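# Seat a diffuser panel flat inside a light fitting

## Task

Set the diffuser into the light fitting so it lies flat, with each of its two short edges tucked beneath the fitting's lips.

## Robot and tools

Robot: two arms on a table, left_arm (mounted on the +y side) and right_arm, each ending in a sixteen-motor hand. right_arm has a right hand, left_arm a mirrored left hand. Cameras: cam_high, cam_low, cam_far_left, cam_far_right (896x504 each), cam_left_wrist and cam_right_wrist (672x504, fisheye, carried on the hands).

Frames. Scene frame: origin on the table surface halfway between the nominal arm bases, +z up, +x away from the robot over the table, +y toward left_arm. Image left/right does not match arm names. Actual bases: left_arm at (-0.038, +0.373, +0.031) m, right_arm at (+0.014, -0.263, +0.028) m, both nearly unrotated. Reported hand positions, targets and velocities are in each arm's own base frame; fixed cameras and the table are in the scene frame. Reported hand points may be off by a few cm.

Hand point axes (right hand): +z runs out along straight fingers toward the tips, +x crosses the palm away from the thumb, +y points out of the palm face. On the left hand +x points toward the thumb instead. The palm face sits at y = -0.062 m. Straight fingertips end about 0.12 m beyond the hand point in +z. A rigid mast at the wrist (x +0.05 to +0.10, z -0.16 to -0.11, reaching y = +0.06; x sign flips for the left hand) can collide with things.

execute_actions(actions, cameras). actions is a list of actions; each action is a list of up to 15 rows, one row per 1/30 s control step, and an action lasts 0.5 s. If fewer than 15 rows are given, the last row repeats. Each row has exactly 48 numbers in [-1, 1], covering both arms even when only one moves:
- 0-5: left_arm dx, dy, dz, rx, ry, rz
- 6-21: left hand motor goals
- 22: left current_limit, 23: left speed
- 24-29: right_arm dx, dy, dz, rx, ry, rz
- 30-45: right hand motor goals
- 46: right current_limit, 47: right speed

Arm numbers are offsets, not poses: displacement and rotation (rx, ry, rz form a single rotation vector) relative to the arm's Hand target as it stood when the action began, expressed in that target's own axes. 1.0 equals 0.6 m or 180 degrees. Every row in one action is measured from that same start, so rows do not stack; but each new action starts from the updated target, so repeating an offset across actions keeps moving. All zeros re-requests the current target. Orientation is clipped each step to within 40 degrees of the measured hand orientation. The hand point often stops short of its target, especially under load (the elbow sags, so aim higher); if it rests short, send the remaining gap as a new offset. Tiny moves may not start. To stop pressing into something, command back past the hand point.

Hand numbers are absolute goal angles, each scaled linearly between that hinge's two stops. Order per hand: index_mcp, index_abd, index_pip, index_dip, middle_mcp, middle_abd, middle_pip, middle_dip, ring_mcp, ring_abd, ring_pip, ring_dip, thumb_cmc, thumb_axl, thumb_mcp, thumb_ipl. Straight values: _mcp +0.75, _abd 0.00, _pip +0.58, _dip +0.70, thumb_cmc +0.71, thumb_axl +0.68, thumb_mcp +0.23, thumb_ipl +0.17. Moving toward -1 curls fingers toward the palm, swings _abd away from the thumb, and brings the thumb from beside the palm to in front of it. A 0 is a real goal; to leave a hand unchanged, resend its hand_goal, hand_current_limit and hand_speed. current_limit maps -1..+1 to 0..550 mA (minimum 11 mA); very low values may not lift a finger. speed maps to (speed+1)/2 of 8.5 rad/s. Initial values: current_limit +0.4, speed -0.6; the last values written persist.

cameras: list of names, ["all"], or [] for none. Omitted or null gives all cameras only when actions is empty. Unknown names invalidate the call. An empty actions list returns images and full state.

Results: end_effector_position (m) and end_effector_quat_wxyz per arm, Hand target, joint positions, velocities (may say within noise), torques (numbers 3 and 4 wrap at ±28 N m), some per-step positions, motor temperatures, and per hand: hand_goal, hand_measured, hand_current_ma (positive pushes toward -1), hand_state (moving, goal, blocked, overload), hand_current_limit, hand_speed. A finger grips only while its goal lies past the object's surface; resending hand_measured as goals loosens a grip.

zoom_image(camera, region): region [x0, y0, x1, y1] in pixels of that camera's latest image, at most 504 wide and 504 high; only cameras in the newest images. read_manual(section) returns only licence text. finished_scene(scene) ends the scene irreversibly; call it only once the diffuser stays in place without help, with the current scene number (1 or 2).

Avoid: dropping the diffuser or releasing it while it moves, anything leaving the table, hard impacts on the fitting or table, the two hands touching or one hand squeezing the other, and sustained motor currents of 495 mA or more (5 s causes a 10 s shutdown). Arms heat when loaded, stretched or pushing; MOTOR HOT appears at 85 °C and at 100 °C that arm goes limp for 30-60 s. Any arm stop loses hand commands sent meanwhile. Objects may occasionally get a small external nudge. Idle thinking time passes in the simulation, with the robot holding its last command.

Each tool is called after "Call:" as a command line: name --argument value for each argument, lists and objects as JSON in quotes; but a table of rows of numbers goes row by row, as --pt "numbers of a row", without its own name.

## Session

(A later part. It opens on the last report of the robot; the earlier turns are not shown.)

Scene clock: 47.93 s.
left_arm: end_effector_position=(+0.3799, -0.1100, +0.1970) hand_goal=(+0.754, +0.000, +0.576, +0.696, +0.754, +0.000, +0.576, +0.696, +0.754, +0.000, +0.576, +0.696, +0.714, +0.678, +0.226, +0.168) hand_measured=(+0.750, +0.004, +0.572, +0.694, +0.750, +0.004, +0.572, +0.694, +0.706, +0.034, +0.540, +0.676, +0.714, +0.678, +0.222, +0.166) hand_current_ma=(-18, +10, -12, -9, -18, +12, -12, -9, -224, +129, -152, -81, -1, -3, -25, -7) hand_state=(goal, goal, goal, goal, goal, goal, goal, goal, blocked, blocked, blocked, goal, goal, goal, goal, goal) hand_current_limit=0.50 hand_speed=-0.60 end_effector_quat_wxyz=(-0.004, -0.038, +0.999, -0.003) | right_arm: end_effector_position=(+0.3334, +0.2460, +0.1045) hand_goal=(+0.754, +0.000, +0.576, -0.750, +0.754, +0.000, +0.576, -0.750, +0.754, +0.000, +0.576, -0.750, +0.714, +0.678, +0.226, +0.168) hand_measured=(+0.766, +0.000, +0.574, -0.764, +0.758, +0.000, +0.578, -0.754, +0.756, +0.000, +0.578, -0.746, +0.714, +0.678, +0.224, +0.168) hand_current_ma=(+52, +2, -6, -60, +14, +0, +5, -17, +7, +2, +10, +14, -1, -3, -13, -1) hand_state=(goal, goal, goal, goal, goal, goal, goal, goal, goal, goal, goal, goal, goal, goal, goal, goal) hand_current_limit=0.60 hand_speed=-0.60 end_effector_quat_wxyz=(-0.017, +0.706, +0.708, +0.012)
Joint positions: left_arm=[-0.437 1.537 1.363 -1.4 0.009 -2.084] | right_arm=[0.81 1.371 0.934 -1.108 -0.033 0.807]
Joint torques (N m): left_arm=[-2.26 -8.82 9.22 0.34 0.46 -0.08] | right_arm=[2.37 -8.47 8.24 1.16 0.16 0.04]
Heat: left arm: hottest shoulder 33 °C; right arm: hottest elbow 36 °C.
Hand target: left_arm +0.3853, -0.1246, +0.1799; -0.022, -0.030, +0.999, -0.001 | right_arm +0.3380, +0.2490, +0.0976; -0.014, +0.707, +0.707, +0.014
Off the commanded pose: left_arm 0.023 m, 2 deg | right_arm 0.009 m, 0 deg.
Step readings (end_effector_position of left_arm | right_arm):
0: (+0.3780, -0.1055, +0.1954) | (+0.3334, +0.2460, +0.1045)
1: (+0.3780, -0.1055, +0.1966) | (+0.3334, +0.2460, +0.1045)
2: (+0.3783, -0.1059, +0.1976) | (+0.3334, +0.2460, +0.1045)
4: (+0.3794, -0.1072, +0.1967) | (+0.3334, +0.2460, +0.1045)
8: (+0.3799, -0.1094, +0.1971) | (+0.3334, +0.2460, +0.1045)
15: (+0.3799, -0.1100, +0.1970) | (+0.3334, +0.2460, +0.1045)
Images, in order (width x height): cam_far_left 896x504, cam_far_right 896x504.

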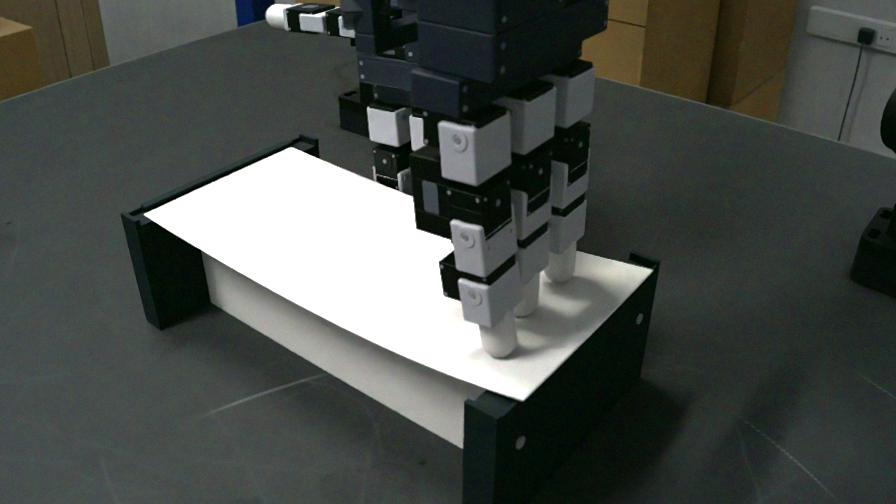

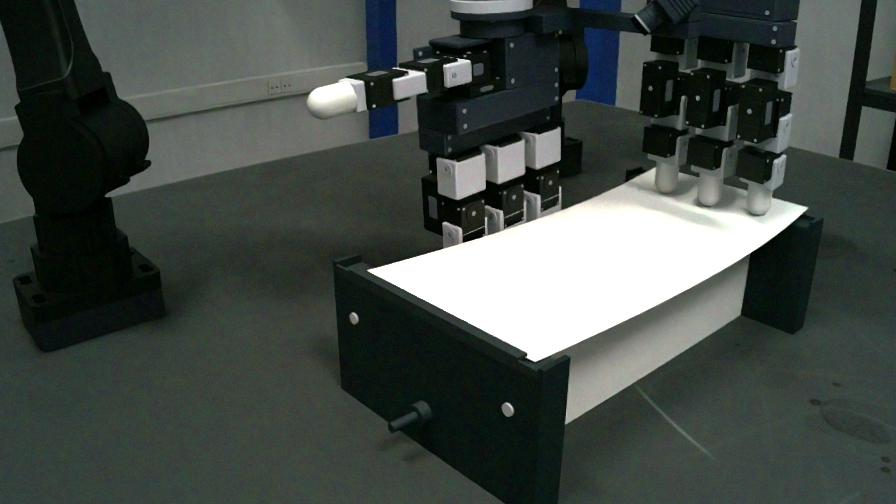

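Call:
execute_actions --actions '[[[0,-0.03,0.008,0,-0.014,0,0.754,0,0.576,0.696,0.754,0,0.576,0.696,0.754,0,0.576,0.696,0.714,0.678,0.226,0.168,0.5,-0.6,0,0,0,0,0,0,0.754,0,0.576,-0.75,0.754,0,0.576,-0.75,0.754,0,0.576,-0.75,0.714,0.678,0.226,0.168,0.6,-0.6]]]' --cameras '["cam_far_left","cam_far_right"]'

Call:
zoom_image --camera "cam_far_left" --region '[115, 195, 185, 245]'

Call:
zoom_image --camera "cam_far_left" --region '[460, 200, 700, 420]'

Scene clock: 50.23 s.
left_arm: end_effector_position=(+0.3820, -0.1254, +0.1953) hand_goal=(+0.754, +0.000, +0.576, +0.696, +0.754, +0.000, +0.576, +0.696, +0.754, +0.000, +0.576, +0.696, +0.714, +0.678, +0.226, +0.168) hand_measured=(+0.720, +0.000, +0.554, +0.684, +0.752, +0.002, +0.574, +0.694, +0.748, +0.000, +0.570, +0.692, +0.714, +0.678, +0.222, +0.166) hand_current_ma=(-164, +8, -96, -50, -7, +8, -10, -9, -22, +0, -16, -12, -1, -3, -25, -7) hand_state=(moving, moving, moving, goal, goal, goal, goal, goal, moving, goal, goal, goal, goal, goal, goal, goal) hand_current_limit=0.50 hand_speed=-0.60 end_effector_quat_wxyz=(+0.009, -0.022, +1.000, -0.006) | right_arm: end_effector_position=(+0.3334, +0.2460, +0.1045) hand_goal=(+0.754, +0.000, +0.576, -0.750, +0.754, +0.000, +0.576, -0.750, +0.754, +0.000, +0.576, -0.750, +0.714, +0.678, +0.226, +0.168) hand_measured=(+0.766, +0.000, +0.574, -0.764, +0.758, +0.000, +0.578, -0.754, +0.756, +0.000, +0.578, -0.746, +0.714, +0.678, +0.224, +0.168) hand_current_ma=(+52, +2, -6, -60, +14, +0, +5, -17, +7, +2, +10, +14, -1, -3, -13, -1) hand_state=(goal, goal, goal, goal, goal, goal, goal, goal, goal, goal, goal, goal, goal, goal, goal, goal) hand_current_limit=0.60 hand_speed=-0.60 end_effector_quat_wxyz=(-0.017, +0.706, +0.708, +0.012)
Joint positions: left_arm=[-0.472 1.539 1.363 -1.374 0.003 -2.087] | right_arm=[0.81 1.371 0.934 -1.108 -0.033 0.807]
Joint velocities: left_arm=[0.005 -0.063 -0.002 -0.027 -0.11 -0.022] | right_arm=[within noise]
Joint torques (N m): left_arm=[-0.67 -12.57 8.06 0.2 0.06 -0.04] | right_arm=[2.37 -8.47 8.25 1.13 0.16 0.04]
Heat: left arm: hottest shoulder 33 °C; right arm: hottest elbow 36 °C.
Hand target: left_arm +0.3862, -0.1427, +0.1750; +0.000, -0.030, +1.000, -0.001 | right_arm +0.3380, +0.2490, +0.0976; -0.014, +0.707, +0.707, +0.014
Off the commanded pose: left_arm 0.027 m, 2 deg | right_arm 0.009 m, 0 deg.
led back after a hold (left arm): the arm was led back toward your command in small steps, so it may still be short of it.
previous command not reached (left arm): moving toward its pose would have brought a part of the arm too close to another arm.
Step readings (end_effector_position of left_arm | right_arm):
0: (+0.3799, -0.1100, +0.1970) | (+0.3334, +0.2460, +0.1045)
1: (+0.3799, -0.1097, +0.1977) | (+0.3334, +0.2460, +0.1045) HELD (not all sent) left_arm
2: (+0.3800, -0.1098, +0.1983) | (+0.3334, +0.2460, +0.1045)
4: (+0.3808, -0.1120, +0.1985) | (+0.3334, +0.2460, +0.1045) HELD (not all sent) left_arm
7: (+0.3810, -0.1161, +0.1977) | (+0.3334, +0.2460, +0.1045) HELD (not all sent) left_arm
8: (+0.3814, -0.1168, +0.1972) | (+0.3334, +0.2460, +0.1045)
10: (+0.3814, -0.1195, +0.1967) | (+0.3334, +0.2460, +0.1045) HELD (not all sent) left_arm
13: (+0.3814, -0.1217, +0.1964) | (+0.3334, +0.2460, +0.1045) HELD (not all sent) left_arm
15: (+0.3814, -0.1229, +0.1960) | (+0.3334, +0.2460, +0.1045)
HELD (not all sent) left_arm: steps 1, 4, 7, 10 and 13.
pose unreachable (left arm): on one or more control steps of this call, first in action 0 (counted from 0), this arm could not follow its commanded pose, so it was not sent that pose on those steps. On the call's last step it was still not sent that pose. It may still have moved: this result reports where it is.
cause: moving toward the commanded pose would bring a part of the arm too close to another arm (a part of this arm just beyond joint 6 (wrist roll) and a part of the right arm just beyond its joint 4 (wrist pitch), along the way the arms are being sent, or toward where that arm still pushes).
Images, in order (width x height): cam_far_left 896x504, cam_far_right 896x504.

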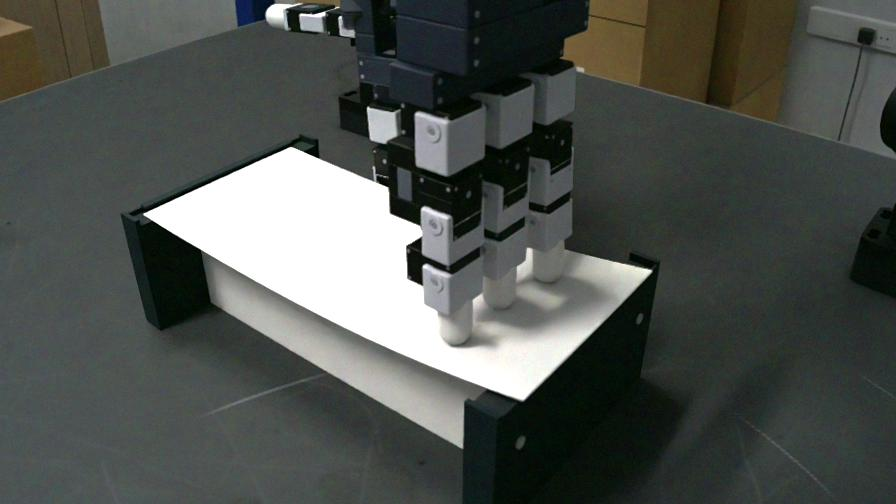

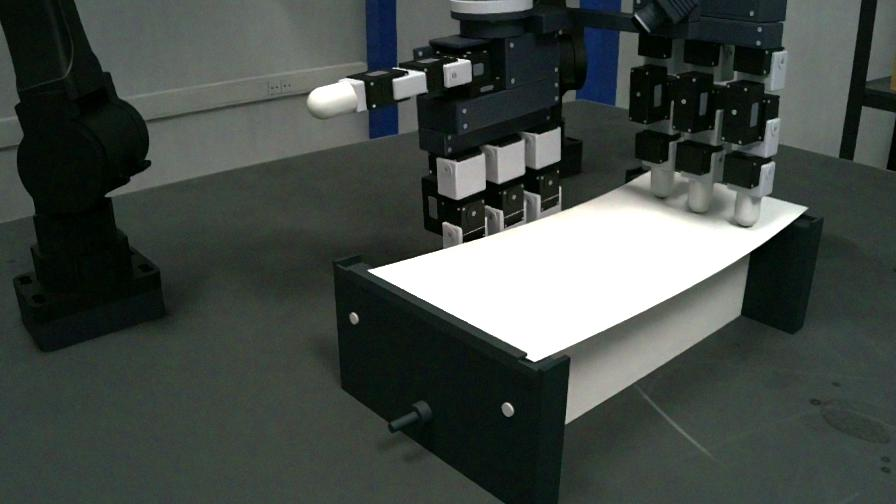

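Scaled by 7.200 from the camera's 896x504 image, which has a finer 1280x720 frame.

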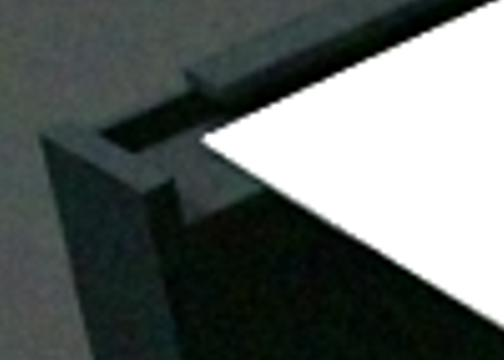

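Scaled by 2.100 from the camera's 896x504 image, which has a finer 1280x720 frame.

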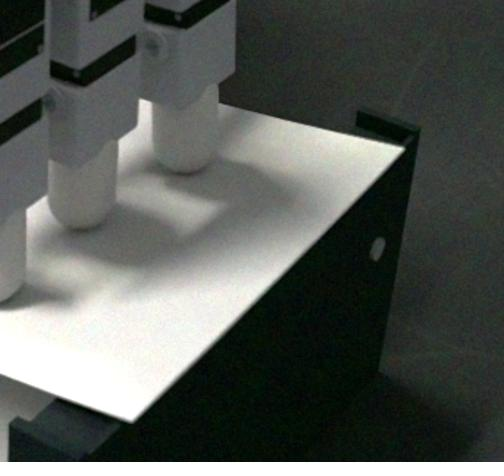

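Call:
execute_actions --actions '[[[0,0,-0.08,0,0,0,0.754,0,0.576,0.696,0.754,0,0.576,0.696,0.754,0,0.576,0.696,0.714,0.678,0.226,0.168,0.5,-0.6,0,0,0,0,0,0,0.754,0,0.576,-0.75,0.754,0,0.576,-0.75,0.754,0,0.576,-0.75,0.714,0.678,0.226,0.168,0.6,-0.6]],[[0,0.13,0,0,0,0,0.754,0,0.576,0.696,0.754,0,0.576,0.696,0.754,0,0.576,0.696,0.714,0.678,0.226,0.168,0.5,-0.6,0,0,0,0,0,0,0.754,0,0.576,-0.75,0.754,0,0.576,-0.75,0.754,0,0.576,-0.75,0.714,0.678,0.226,0.168,0.6,-0.6]]]' --cameras '["cam_far_left","cam_far_right"]'

Call:
zoom_image --camera "cam_far_left" --region '[115, 195, 185, 245]'

Call:
zoom_image --camera "cam_far_left" --region '[460, 200, 700, 420]'

Scene clock: 52.30 s.
left_arm: end_effector_position=(+0.3793, -0.0602, +0.2225) hand_goal=(+0.754, +0.000, +0.576, +0.696, +0.754, +0.000, +0.576, +0.696, +0.754, +0.000, +0.576, +0.696, +0.714, +0.678, +0.226, +0.168) hand_measured=(+0.752, -0.002, +0.574, +0.694, +0.752, +0.002, +0.574, +0.694, +0.752, +0.000, +0.574, +0.694, +0.714, +0.678, +0.222, +0.166) hand_current_ma=(-5, -7, -8, -9, -4, +5, -8, -9, -4, -1, -8, -8, +1, -3, -24, -7) hand_state=(goal, goal, goal, goal, goal, goal, goal, goal, goal, goal, goal, goal, goal, goal, goal, goal) hand_current_limit=0.50 hand_speed=-0.60 end_effector_quat_wxyz=(-0.001, -0.040, +0.999, +0.000) | right_arm: end_effector_position=(+0.3333, +0.2461, +0.1045) hand_goal=(+0.754, +0.000, +0.576, -0.750, +0.754, +0.000, +0.576, -0.750, +0.754, +0.000, +0.576, -0.750, +0.714, +0.678, +0.226, +0.168) hand_measured=(+0.766, +0.000, +0.574, -0.764, +0.758, +0.000, +0.578, -0.754, +0.756, +0.000, +0.578, -0.746, +0.714, +0.678, +0.224, +0.168) hand_current_ma=(+52, +2, -6, -60, +14, +0, +5, -17, +7, +2, +9, +14, -1, -3, -13, -1) hand_state=(goal, goal, goal, goal, goal, goal, goal, goal, goal, goal, goal, goal, goal, goal, goal, goal) hand_current_limit=0.60 hand_speed=-0.60 end_effector_quat_wxyz=(-0.017, +0.706, +0.708, +0.012)
Joint positions: left_arm=[-0.336 1.478 1.362 -1.458 0 -1.987] | right_arm=[0.81 1.371 0.934 -1.108 -0.033 0.807]
Joint torques (N m): left_arm=[-1.49 -11.58 8.64 0.12 -0.05 0.08] | right_arm=[2.37 -10.34 8.21 0.28 -0.02 0.01]
Heat: left arm: hottest shoulder 33 °C; right arm: hottest elbow 36 °C.
Hand target: left_arm +0.3816, -0.0648, +0.2230; -0.001, -0.030, +1.000, +0.000 | right_arm +0.3333, +0.2460, +0.1045; -0.017, +0.706, +0.708, +0.012
Off the commanded pose: left_arm 0.005 m, 1 deg | right_arm 0.000 m, 0 deg.
previous command not reached (right arm): moving toward its pose would have brought a part of the arm too close to another arm.
held back during your reply time (left arm), on 6 control steps: a part of the arm was too close to another arm, or the arm's last command would have brought one too close.
led back after a hold (left arm): the arm was led back toward your command in small steps, so it may still be short of it.
Step readings (end_effector_position of left_arm | right_arm):
0: (+0.3818, -0.1263, +0.1947) | (+0.3333, +0.2461, +0.1045)
1: (+0.3820, -0.1261, +0.1951) | (+0.3334, +0.2460, +0.1045) HELD (not all sent) left_arm
2: (+0.3813, -0.1257, +0.1954) | (+0.3334, +0.2460, +0.1045)
4: (+0.3793, -0.1250, +0.2003) | (+0.3334, +0.2460, +0.1045)
6: (+0.3771, -0.1255, +0.2054) | (+0.3334, +0.2460, +0.1045) HELD (not all sent) left_arm
8: (+0.3775, -0.1258, +0.2065) | (+0.3334, +0.2460, +0.1045)
9: (+0.3765, -0.1259, +0.2069) | (+0.3333, +0.2461, +0.1045) HELD (not all sent) right_arm
14: (+0.3777, -0.1289, +0.2128) | (+0.3333, +0.2461, +0.1045) HELD (not all sent) left_arm right_arm
15: (+0.3777, -0.1290, +0.2128) | (+0.3333, +0.2461, +0.1045) HELD (not all sent) right_arm
16: (+0.3778, -0.1287, +0.2129) | (+0.3333, +0.2461, +0.1045)
17: (+0.3779, -0.1270, +0.2127) | (+0.3333, +0.2461, +0.1045)
19: (+0.3769, -0.1187, +0.2119) | (+0.3333, +0.2461, +0.1045)
23: (+0.3748, -0.0793, +0.2157) | (+0.3333, +0.2461, +0.1045)
30: (+0.3788, -0.0600, +0.2226) | (+0.3333, +0.2461, +0.1045)
HELD (not all sent) left_arm: steps 1, 6 to 7 and 14.
HELD (not all sent) right_arm: steps 9 to 15.
pose unreachable (left arm): on one or more control steps of this call, first in action 0 (counted from 0), this arm could not follow its commanded pose, so it was not sent that pose on those steps. It may still have moved: this result reports where it is.
cause: moving toward the commanded pose would bring a part of the arm too close to another arm (a part of this arm just beyond joint 6 (wrist roll) and a part of the right arm just beyond its joint 4 (wrist pitch), along the way the arms are being sent, or toward where that arm still pushes).
pose unreachable (right arm): on one or more control steps of this call, first in action 0 (counted from 0), this arm could not follow its commanded pose, so it was not sent that pose on those steps. It may still have moved: this result reports where it is.
cause: moving toward the commanded pose would bring a part of the arm too close to another arm (a part of this arm just beyond joint 4 (wrist pitch) and a part of the left arm just beyond its joint 6 (wrist roll), along the way the arms are being sent, or toward where that arm still pushes).
Images, in order (width x height): cam_far_left 896x504, cam_far_right 896x504.

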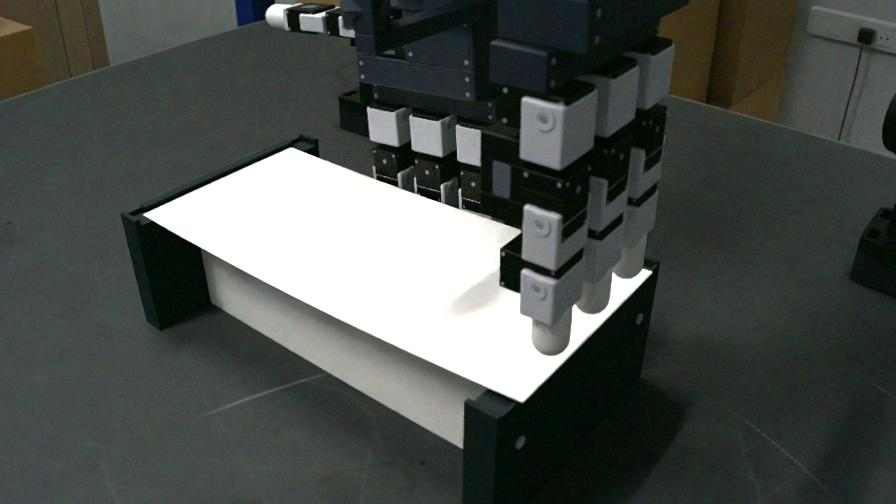

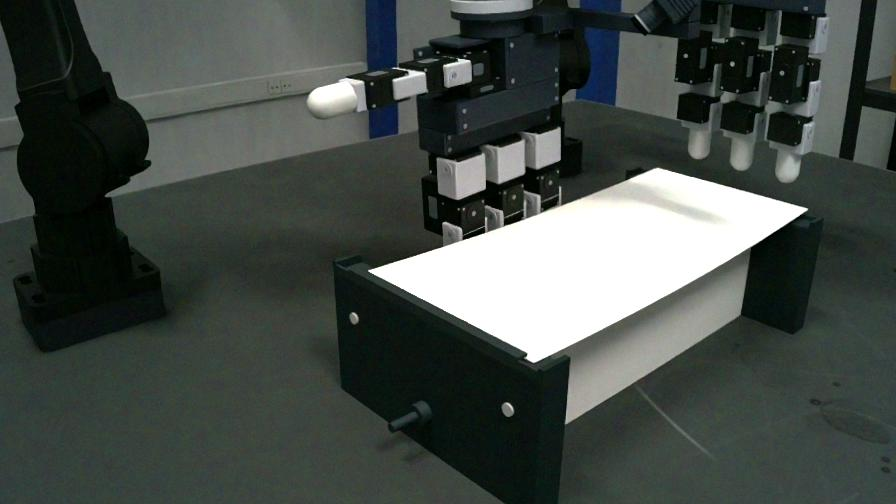

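Scaled by 7.200 from the camera's 896x504 image, which has a finer 1280x720 frame.

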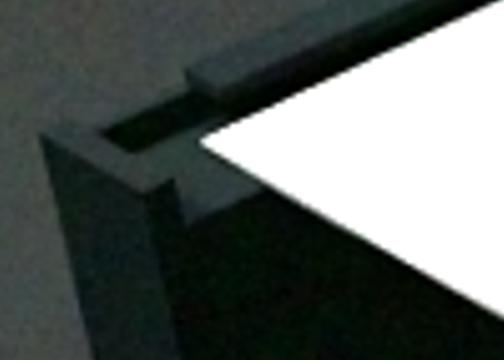

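Scaled by 2.100 from the camera's 896x504 image, which has a finer 1280x720 frame.

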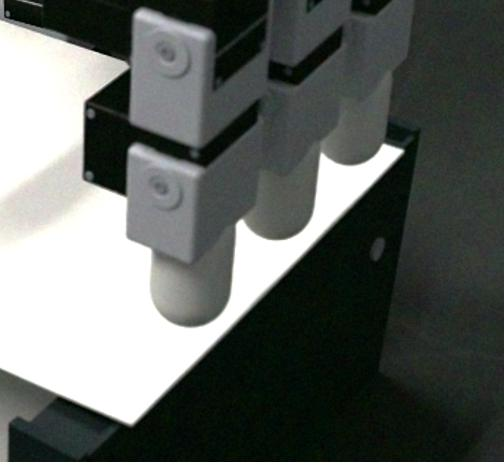

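Call:
execute_actions --actions '[[[0,0,0.06,0,0,0,0.754,0,0.576,0.696,0.754,0,0.576,0.696,0.754,0,0.576,0.696,0.714,0.678,0.226,0.168,0.5,-0.6,0,0,0,0,0,0,0.754,0,0.576,-0.75,0.754,0,0.576,-0.75,0.754,0,0.576,-0.75,0.714,0.678,0.226,0.168,0.6,-0.6]],[[0,-0.03,0,0,0,0,0.754,0,0.576,0.696,0.754,0,0.576,0.696,0.754,0,0.576,0.696,0.714,0.678,0.226,0.168,0.5,-0.6,0,0,0,0,0,0,0.754,0,0.576,-0.75,0.754,0,0.576,-0.75,0.754,0,0.576,-0.75,0.714,0.678,0.226,0.168,0.6,-0.6]]]' --cameras '["cam_far_left","cam_far_right"]'

Call:
zoom_image --camera "cam_far_left" --region '[115, 195, 185, 245]'

Call:
zoom_image --camera "cam_far_left" --region '[460, 200, 700, 420]'

Scene clock: 53.93 s.
left_arm: end_effector_position=(+0.3787, -0.0719, +0.2009) hand_goal=(+0.754, +0.000, +0.576, +0.696, +0.754, +0.000, +0.576, +0.696, +0.754, +0.000, +0.576, +0.696, +0.714, +0.678, +0.226, +0.168) hand_measured=(+0.726, -0.026, +0.558, +0.686, +0.754, -0.002, +0.576, +0.694, +0.754, -0.002, +0.576, +0.694, +0.714, +0.678, +0.222, +0.166) hand_current_ma=(-128, -99, -74, -37, -3, -7, -1, -4, -4, -9, -2, -4, +0, -3, -24, -7) hand_state=(blocked, blocked, goal, goal, goal, goal, goal, goal, goal, goal, goal, goal, goal, goal, goal, goal) hand_current_limit=0.50 hand_speed=-0.60 end_effector_quat_wxyz=(+0.013, -0.030, +0.999, -0.001) | right_arm: end_effector_position=(+0.3333, +0.2461, +0.1045) hand_goal=(+0.754, +0.000, +0.576, -0.750, +0.754, +0.000, +0.576, -0.750, +0.754, +0.000, +0.576, -0.750, +0.714, +0.678, +0.226, +0.168) hand_measured=(+0.766, +0.000, +0.574, -0.764, +0.758, +0.000, +0.578, -0.754, +0.756, +0.000, +0.578, -0.746, +0.714, +0.678, +0.224, +0.168) hand_current_ma=(+52, +2, -6, -60, +14, +0, +5, -17, +7, +2, +9, +14, -1, -3, -13, -1) hand_state=(goal, goal, goal, goal, goal, goal, goal, goal, goal, goal, goal, goal, goal, goal, goal, goal) hand_current_limit=0.60 hand_speed=-0.60 end_effector_quat_wxyz=(-0.017, +0.706, +0.708, +0.012)
Joint positions: left_arm=[-0.367 1.474 1.303 -1.376 -0.007 -1.998] | right_arm=[0.81 1.371 0.934 -1.108 -0.033 0.807]
Joint torques (N m): left_arm=[-1.96 -8.94 8.61 0.59 0.22 -0.22] | right_arm=[2.37 -10.46 8.25 0.27 -0.01 0.01]
Heat: left arm: hottest shoulder 33 °C; right arm: hottest elbow 36 °C.
Hand target: left_arm +0.3827, -0.0828, +0.1869; +0.000, -0.030, +1.000, +0.000 | right_arm +0.3333, +0.2460, +0.1045; -0.017, +0.706, +0.708, +0.012
Off the commanded pose: left_arm 0.018 m, 2 deg | right_arm 0.000 m, 0 deg.
Step readings (end_effector_position of left_arm | right_arm):
0: (+0.3793, -0.0602, +0.2225) | (+0.3333, +0.2461, +0.1045)
1: (+0.3792, -0.0602, +0.2191) | (+0.3333, +0.2461, +0.1045)
2: (+0.3808, -0.0607, +0.2148) | (+0.3333, +0.2461, +0.1045)
4: (+0.3799, -0.0604, +0.2030) | (+0.3333, +0.2461, +0.1045)
8: (+0.3808, -0.0608, +0.2014) | (+0.3333, +0.2461, +0.1045)
15: (+0.3809, -0.0608, +0.2014) | (+0.3333, +0.2461, +0.1045)
16: (+0.3806, -0.0619, +0.2011) | (+0.3333, +0.2461, +0.1045)
17: (+0.3803, -0.0632, +0.2009) | (+0.3333, +0.2461, +0.1045)
19: (+0.3795, -0.0670, +0.2010) | (+0.3333, +0.2461, +0.1045)
23: (+0.3788, -0.0716, +0.2009) | (+0.3333, +0.2461, +0.1045)
30: (+0.3787, -0.0719, +0.2009) | (+0.3333, +0.2461, +0.1045)
Images, in order (width x height): cam_far_left 896x504, cam_far_right 896x504.

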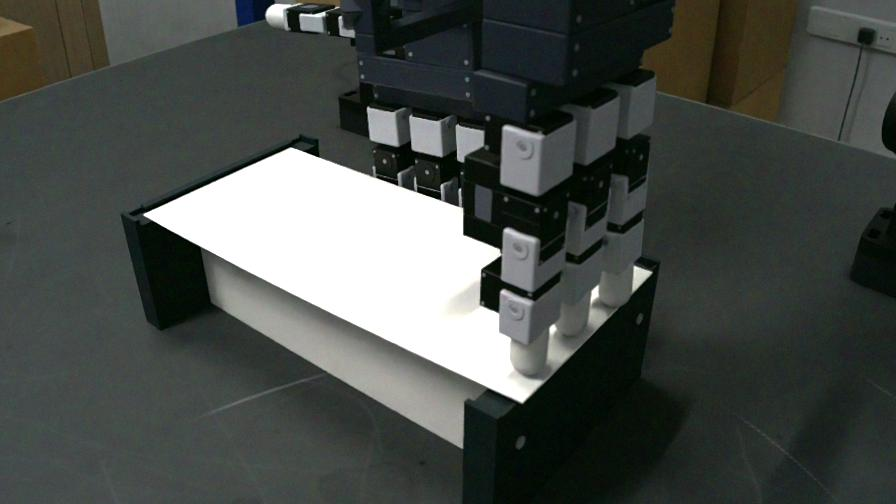

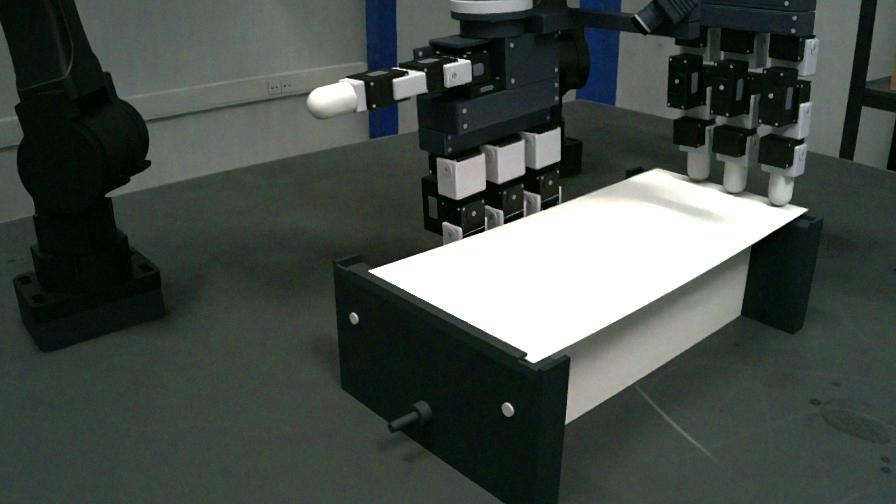

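Scaled by 7.200 from the camera's 896x504 image, which has a finer 1280x720 frame.

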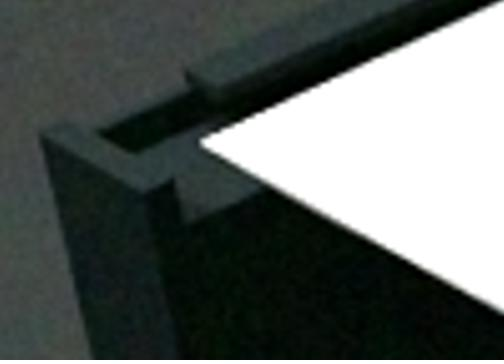

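Scaled by 2.100 from the camera's 896x504 image, which has a finer 1280x720 frame.

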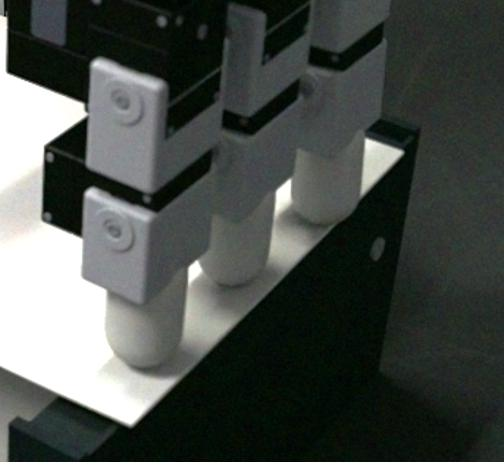

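Call:
execute_actions --actions '[[[0,0.0,0.02,0,0.012,0,0.754,0,0.576,0.696,0.754,0,0.576,0.696,0.754,0,0.576,0.696,0.714,0.678,0.226,0.168,0.5,-0.6,0,0,0,0,0,0,0.754,0,0.576,-0.75,0.754,0,0.576,-0.75,0.754,0,0.576,-0.75,0.714,0.678,0.226,0.168,0.6,-0.6]],[[0,-0.03,0,0,0,0,0.754,0,0.576,0.696,0.754,0,0.576,0.696,0.754,0,0.576,0.696,0.714,0.678,0.226,0.168,0.5,-0.6,0,0,0,0,0,0,0.754,0,0.576,-0.75,0.754,0,0.576,-0.75,0.754,0,0.576,-0.75,0.714,0.678,0.226,0.168,0.6,-0.6]]]' --cameras '["cam_far_left","cam_far_right"]'

Call:
zoom_image --camera "cam_far_left" --region '[115, 195, 185, 245]'

Call:
zoom_image --camera "cam_far_left" --region '[460, 200, 700, 420]'

Scene clock: 55.53 s.
left_arm: end_effector_position=(+0.3811, -0.0814, +0.1998) hand_goal=(+0.754, +0.000, +0.576, +0.696, +0.754, +0.000, +0.576, +0.696, +0.754, +0.000, +0.576, +0.696, +0.714, +0.678, +0.226, +0.168) hand_measured=(+0.696, -0.016, +0.538, +0.676, +0.724, +0.012, +0.556, +0.686, +0.746, -0.002, +0.572, +0.694, +0.714, +0.678, +0.222, +0.166) hand_current_ma=(-278, -56, -167, -87, -133, +41, -86, -41, -35, -4, -17, -5, +0, -3, -24, -7) hand_state=(blocked, goal, blocked, blocked, blocked, goal, blocked, goal, goal, goal, goal, goal, goal, goal, goal, goal) hand_current_limit=0.50 hand_speed=-0.60 end_effector_quat_wxyz=(+0.008, -0.033, +0.999, +0.000) | right_arm: end_effector_position=(+0.3333, +0.2461, +0.1045) hand_goal=(+0.754, +0.000, +0.576, -0.750, +0.754, +0.000, +0.576, -0.750, +0.754, +0.000, +0.576, -0.750, +0.714, +0.678, +0.226, +0.168) hand_measured=(+0.766, +0.000, +0.574, -0.764, +0.758, +0.000, +0.578, -0.754, +0.756, +0.000, +0.578, -0.746, +0.714, +0.678, +0.224, +0.168) hand_current_ma=(+52, +2, -6, -60, +14, +0, +5, -17, +7, +2, +9, +14, -1, -3, -13, -1) hand_state=(goal, goal, goal, goal, goal, goal, goal, goal, goal, goal, goal, goal, goal, goal, goal, goal) hand_current_limit=0.60 hand_speed=-0.60 end_effector_quat_wxyz=(-0.017, +0.706, +0.708, +0.012)
Joint positions: left_arm=[-0.384 1.496 1.324 -1.384 -0.007 -2.022] | right_arm=[0.81 1.371 0.934 -1.108 -0.033 0.807]
Joint torques (N m): left_arm=[-2.84 -7.59 8.46 0.58 0.84 -0.29] | right_arm=[2.37 -10.46 8.24 0.28 -0.02 0.01]
Heat: left arm: hottest shoulder 33 °C; right arm: hottest elbow 36 °C.
Hand target: left_arm +0.3836, -0.1007, +0.1751; -0.019, -0.030, +0.999, -0.001 | right_arm +0.3333, +0.2460, +0.1045; -0.017, +0.706, +0.708, +0.012
Off the commanded pose: left_arm 0.032 m, 3 deg | right_arm 0.000 m, 0 deg.
Step readings (end_effector_position of left_arm | right_arm):
0: (+0.3787, -0.0719, +0.2009) | (+0.3333, +0.2461, +0.1045)
1: (+0.3787, -0.0723, +0.2001) | (+0.3333, +0.2461, +0.1045)
2: (+0.3789, -0.0728, +0.1996) | (+0.3333, +0.2461, +0.1045)
4: (+0.3796, -0.0738, +0.1992) | (+0.3333, +0.2461, +0.1045)
8: (+0.3797, -0.0739, +0.1993) | (+0.3333, +0.2461, +0.1045)
15: (+0.3797, -0.0739, +0.1993) | (+0.3333, +0.2461, +0.1045)
16: (+0.3798, -0.0746, +0.1994) | (+0.3333, +0.2461, +0.1045)
17: (+0.3800, -0.0755, +0.1995) | (+0.3333, +0.2461, +0.1045)
19: (+0.3810, -0.0788, +0.1996) | (+0.3333, +0.2461, +0.1045)
23: (+0.3813, -0.0814, +0.1998) | (+0.3333, +0.2461, +0.1045)
30: (+0.3811, -0.0814, +0.1998) | (+0.3333, +0.2461, +0.1045)
Images, in order (width x height): cam_far_left 896x504, cam_far_right 896x504.

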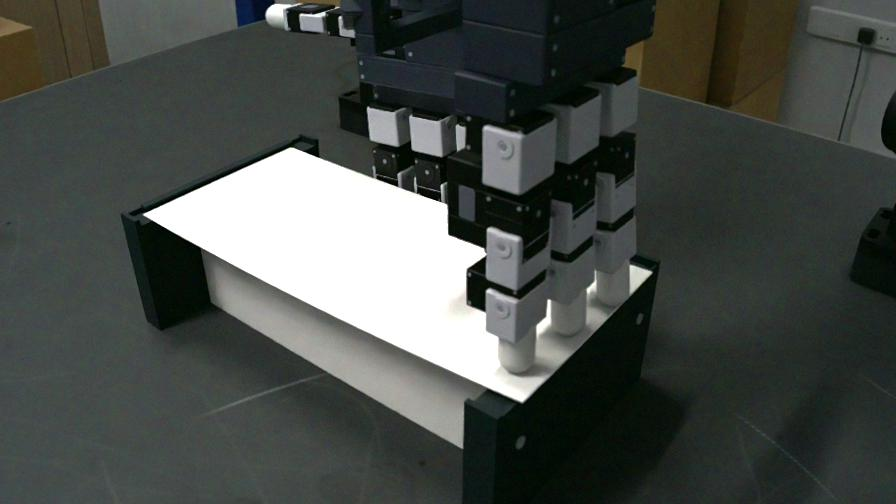

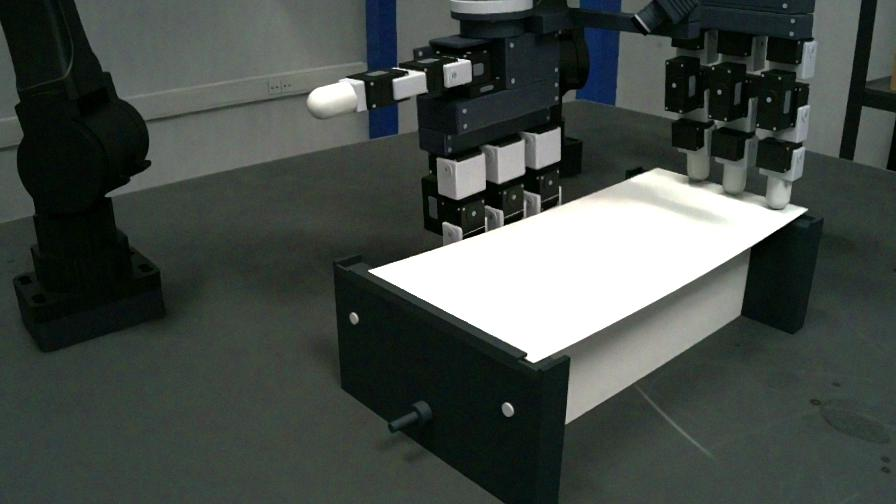

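Scaled by 7.200 from the camera's 896x504 image, which has a finer 1280x720 frame.

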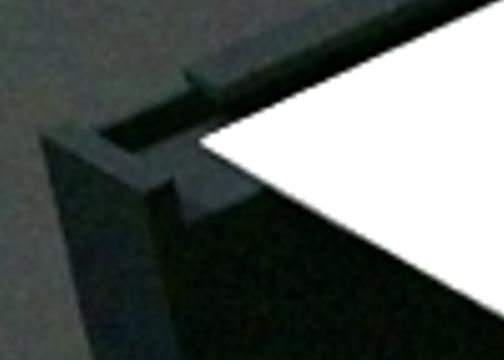

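Scaled by 2.100 from the camera's 896x504 image, which has a finer 1280x720 frame.

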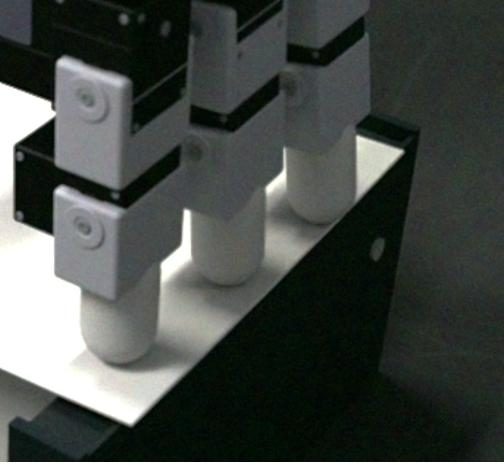

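Call:
execute_actions --actions '[[[0,0.0,-0.09,0,0,0,0.754,0,0.576,0.696,0.754,0,0.576,0.696,0.754,0,0.576,0.696,0.714,0.678,0.226,0.168,0.5,-0.6,0,0,0,0,0,0,0.754,0,0.576,-0.75,0.754,0,0.576,-0.75,0.754,0,0.576,-0.75,0.714,0.678,0.226,0.168,0.6,-0.6]],[[0,0.13,0,0,0,0,0.754,0,0.576,0.696,0.754,0,0.576,0.696,0.754,0,0.576,0.696,0.714,0.678,0.226,0.168,0.5,-0.6,0,0,0,0,0,0,0.754,0,0.576,-0.75,0.754,0,0.576,-0.75,0.754,0,0.576,-0.75,0.714,0.678,0.226,0.168,0.6,-0.6]]]' --cameras '["cam_far_left","cam_far_right"]'

Call:
zoom_image --camera "cam_far_left" --region '[460, 200, 700, 420]'

Scene clock: 58.07 s.
left_arm: end_effector_position=(+0.3789, -0.0175, +0.2267) hand_goal=(+0.754, +0.000, +0.576, +0.696, +0.754, +0.000, +0.576, +0.696, +0.754, +0.000, +0.576, +0.696, +0.714, +0.678, +0.226, +0.168) hand_measured=(+0.754, -0.002, +0.574, +0.694, +0.754, +0.002, +0.574, +0.694, +0.752, -0.002, +0.574, +0.694, +0.716, +0.678, +0.220, +0.166) hand_current_ma=(-3, -8, -7, -9, -3, +7, -7, -9, -4, -5, -7, -5, +4, -3, -28, -7) hand_state=(goal, goal, goal, goal, goal, goal, goal, goal, goal, goal, goal, goal, goal, goal, goal, goal) hand_current_limit=0.50 hand_speed=-0.60 end_effector_quat_wxyz=(-0.020, -0.042, +0.999, +0.000) | right_arm: end_effector_position=(+0.3333, +0.2461, +0.1045) hand_goal=(+0.754, +0.000, +0.576, -0.750, +0.754, +0.000, +0.576, -0.750, +0.754, +0.000, +0.576, -0.750, +0.714, +0.678, +0.226, +0.168) hand_measured=(+0.766, +0.000, +0.574, -0.764, +0.758, +0.000, +0.578, -0.754, +0.756, +0.000, +0.578, -0.746, +0.714, +0.678, +0.224, +0.168) hand_current_ma=(+52, +2, -6, -60, +14, +0, +5, -17, +7, +2, +9, +14, -1, -3, -13, -1) hand_state=(goal, goal, goal, goal, goal, goal, goal, goal, goal, goal, goal, goal, goal, goal, goal, goal) hand_current_limit=0.60 hand_speed=-0.60 end_effector_quat_wxyz=(-0.017, +0.706, +0.708, +0.012)
Joint positions: left_arm=[-0.235 1.468 1.36 -1.501 0.011 -1.889] | right_arm=[0.81 1.371 0.934 -1.108 -0.033 0.807]
Joint torques (N m): left_arm=[-1.73 -11.52 8.75 -0.12 -0.04 0.08] | right_arm=[2.43 -10.46 8.2 0.29 -0.02 0.02]
Heat: left arm: hottest shoulder 33 °C; right arm: hottest elbow 36 °C.
Hand target: left_arm +0.3811, -0.0227, +0.2289; -0.019, -0.030, +0.999, -0.001 | right_arm +0.3333, +0.2460, +0.1045; -0.017, +0.706, +0.708, +0.012
Off the commanded pose: left_arm 0.006 m, 1 deg | right_arm 0.000 m, 0 deg.
Step readings (end_effector_position of left_arm | right_arm):
0: (+0.3811, -0.0814, +0.1998) | (+0.3333, +0.2461, +0.1045)
1: (+0.3807, -0.0812, +0.2038) | (+0.3333, +0.2461, +0.1045)
2: (+0.3778, -0.0822, +0.2083) | (+0.3333, +0.2461, +0.1045)
4: (+0.3772, -0.0863, +0.2157) | (+0.3333, +0.2461, +0.1045)
8: (+0.3797, -0.0915, +0.2218) | (+0.3333, +0.2461, +0.1045)
15: (+0.3780, -0.0913, +0.2220) | (+0.3333, +0.2461, +0.1045)
16: (+0.3778, -0.0880, +0.2213) | (+0.3333, +0.2461, +0.1045)
17: (+0.3772, -0.0820, +0.2200) | (+0.3333, +0.2461, +0.1045)
19: (+0.3743, -0.0598, +0.2193) | (+0.3333, +0.2461, +0.1045)
23: (+0.3767, -0.0209, +0.2257) | (+0.3333, +0.2461, +0.1045)
30: (+0.3784, -0.0175, +0.2267) | (+0.3333, +0.2461, +0.1045)
Images, in order (width x height): cam_far_left 896x504, cam_far_right 896x504.

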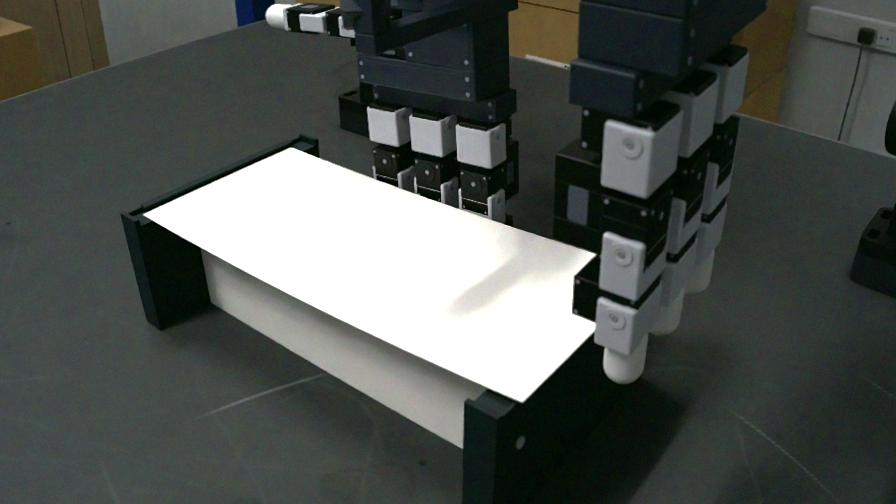

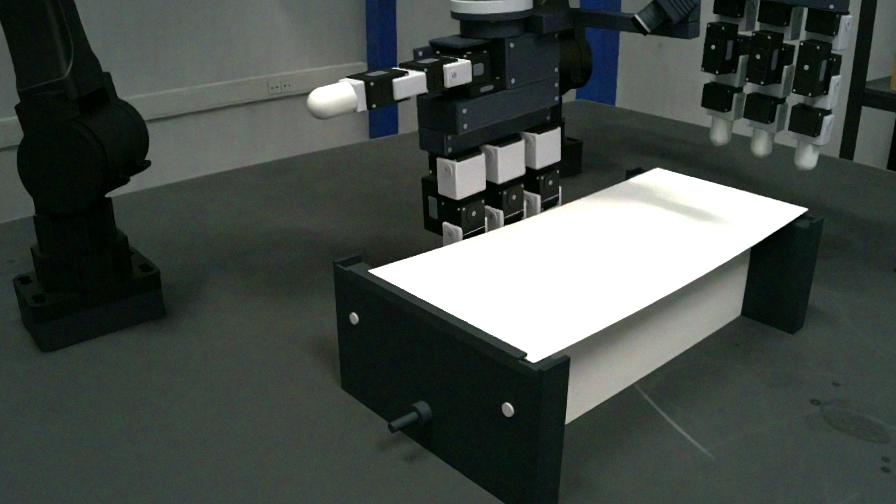

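Scaled by 2.100 from the camera's 896x504 image, which has a finer 1280x720 frame.

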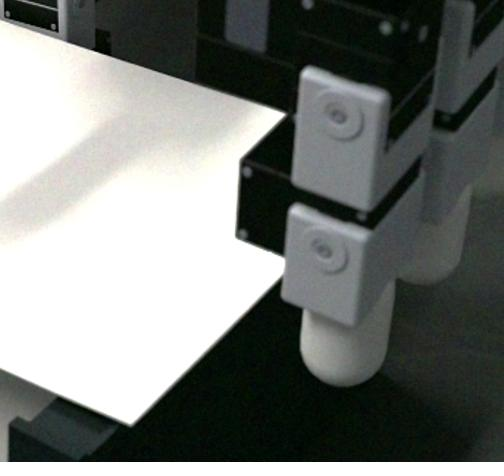

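Call:
execute_actions --actions '[[[0,0.0,0.068,0,0,0,0.754,0,0.576,0.696,0.754,0,0.576,0.696,0.754,0,0.576,0.696,0.714,0.678,0.226,0.168,0.5,-0.6,0,0,0,0,0,0,0.754,0,0.576,-0.75,0.754,0,0.576,-0.75,0.754,0,0.576,-0.75,0.714,0.678,0.226,0.168,0.6,-0.6]],[[0,-0.03,0,0,0,0,0.754,0,0.576,0.696,0.754,0,0.576,0.696,0.754,0,0.576,0.696,0.714,0.678,0.226,0.168,0.5,-0.6,0,0,0,0,0,0,0.754,0,0.576,-0.75,0.754,0,0.576,-0.75,0.754,0,0.576,-0.75,0.714,0.678,0.226,0.168,0.6,-0.6]]]' --cameras '["cam_far_left","cam_far_right"]'

Call:
zoom_image --camera "cam_far_left" --region '[460, 200, 700, 420]'

Scene clock: 59.90 s.
left_arm: end_effector_position=(+0.3718, -0.0352, +0.1875) hand_goal=(+0.754, +0.000, +0.576, +0.696, +0.754, +0.000, +0.576, +0.696, +0.754, +0.000, +0.576, +0.696, +0.714, +0.678, +0.226, +0.168) hand_measured=(+0.752, -0.002, +0.574, +0.694, +0.752, +0.002, +0.574, +0.694, +0.752, -0.002, +0.574, +0.694, +0.714, +0.678, +0.222, +0.166) hand_current_ma=(-5, -6, -7, -9, -5, +6, -7, -9, -6, -3, -7, -5, +4, -3, -23, -7) hand_state=(goal, goal, goal, goal, goal, goal, goal, goal, goal, goal, goal, goal, goal, goal, goal, goal) hand_current_limit=0.50 hand_speed=-0.60 end_effector_quat_wxyz=(-0.026, -0.028, +0.999, +0.001) | right_arm: end_effector_position=(+0.3333, +0.2461, +0.1045) hand_goal=(+0.754, +0.000, +0.576, -0.750, +0.754, +0.000, +0.576, -0.750, +0.754, +0.000, +0.576, -0.750, +0.714, +0.678, +0.226, +0.168) hand_measured=(+0.766, +0.000, +0.574, -0.764, +0.758, +0.000, +0.578, -0.754, +0.756, +0.000, +0.578, -0.746, +0.714, +0.678, +0.224, +0.168) hand_current_ma=(+52, +2, -6, -60, +14, +0, +5, -17, +7, +2, +9, +14, -1, -3, -13, -1) hand_state=(goal, goal, goal, goal, goal, goal, goal, goal, goal, goal, goal, goal, goal, goal, goal, goal) hand_current_limit=0.60 hand_speed=-0.60 end_effector_quat_wxyz=(-0.017, +0.706, +0.708, +0.012)
Joint positions: left_arm=[-0.282 1.481 1.269 -1.409 0.015 -1.908] | right_arm=[0.81 1.371 0.934 -1.108 -0.033 0.807]
Joint torques (N m): left_arm=[-1.26 -10.52 9.59 0.39 -0.09 -0.19] | right_arm=[2.32 -10.58 8.28 0.31 -0.02 0.01]
Heat: left arm: hottest shoulder 33 °C; right arm: hottest elbow 36 °C.
Hand target: left_arm +0.3806, -0.0408, +0.1882; -0.019, -0.030, +0.999, -0.001 | right_arm +0.3333, +0.2460, +0.1045; -0.017, +0.706, +0.708, +0.012
Off the commanded pose: left_arm 0.010 m, 1 deg | right_arm 0.000 m, 0 deg.
Step readings (end_effector_position of left_arm | right_arm):
0: (+0.3790, -0.0174, +0.2267) | (+0.3333, +0.2461, +0.1045)
1: (+0.3785, -0.0173, +0.2233) | (+0.3333, +0.2461, +0.1045)
2: (+0.3802, -0.0177, +0.2177) | (+0.3333, +0.2461, +0.1045)
4: (+0.3780, -0.0172, +0.2051) | (+0.3333, +0.2461, +0.1045)
8: (+0.3730, -0.0160, +0.1894) | (+0.3333, +0.2461, +0.1045)
15: (+0.3748, -0.0165, +0.1876) | (+0.3333, +0.2461, +0.1045)
16: (+0.3746, -0.0176, +0.1876) | (+0.3333, +0.2461, +0.1045)
17: (+0.3743, -0.0192, +0.1878) | (+0.3333, +0.2461, +0.1045)
19: (+0.3735, -0.0247, +0.1877) | (+0.3333, +0.2461, +0.1045)
23: (+0.3722, -0.0342, +0.1875) | (+0.3333, +0.2461, +0.1045)
30: (+0.3719, -0.0352, +0.1875) | (+0.3333, +0.2461, +0.1045)
Images, in order (width x height): cam_far_left 896x504, cam_far_right 896x504.

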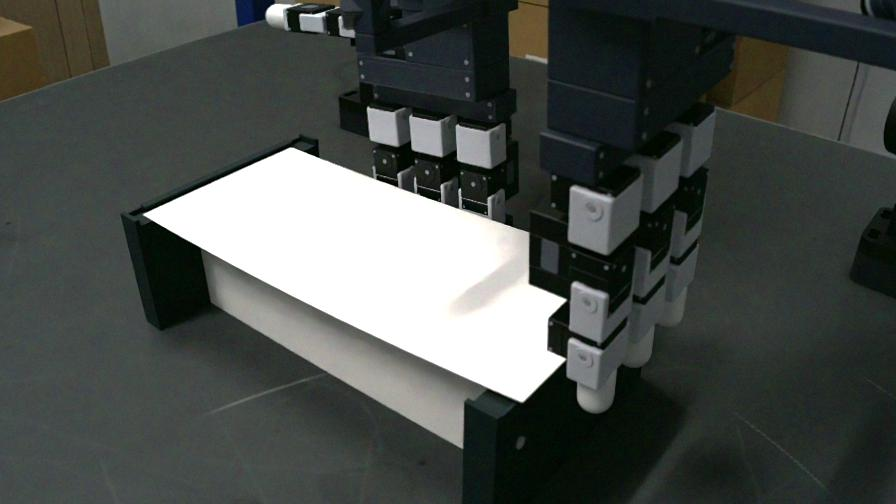

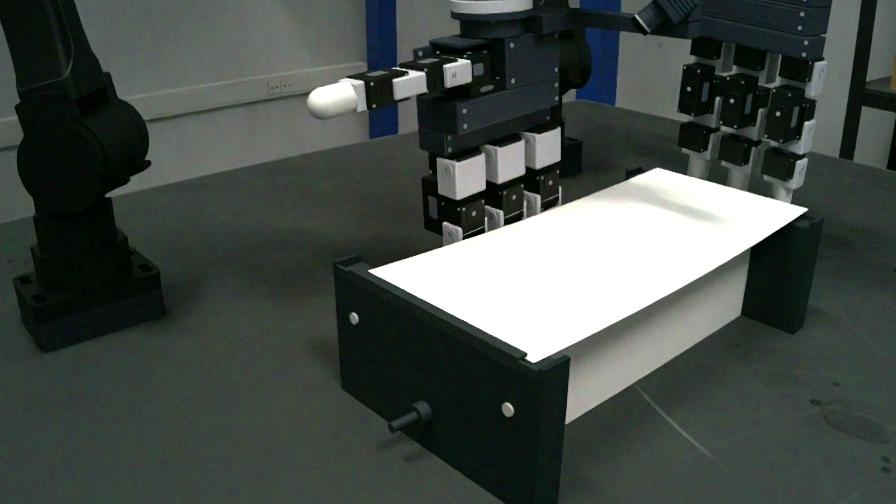

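Scaled by 2.100 from the camera's 896x504 image, which has a finer 1280x720 frame.

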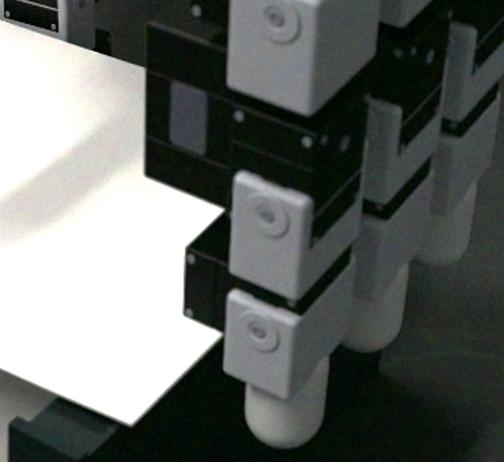

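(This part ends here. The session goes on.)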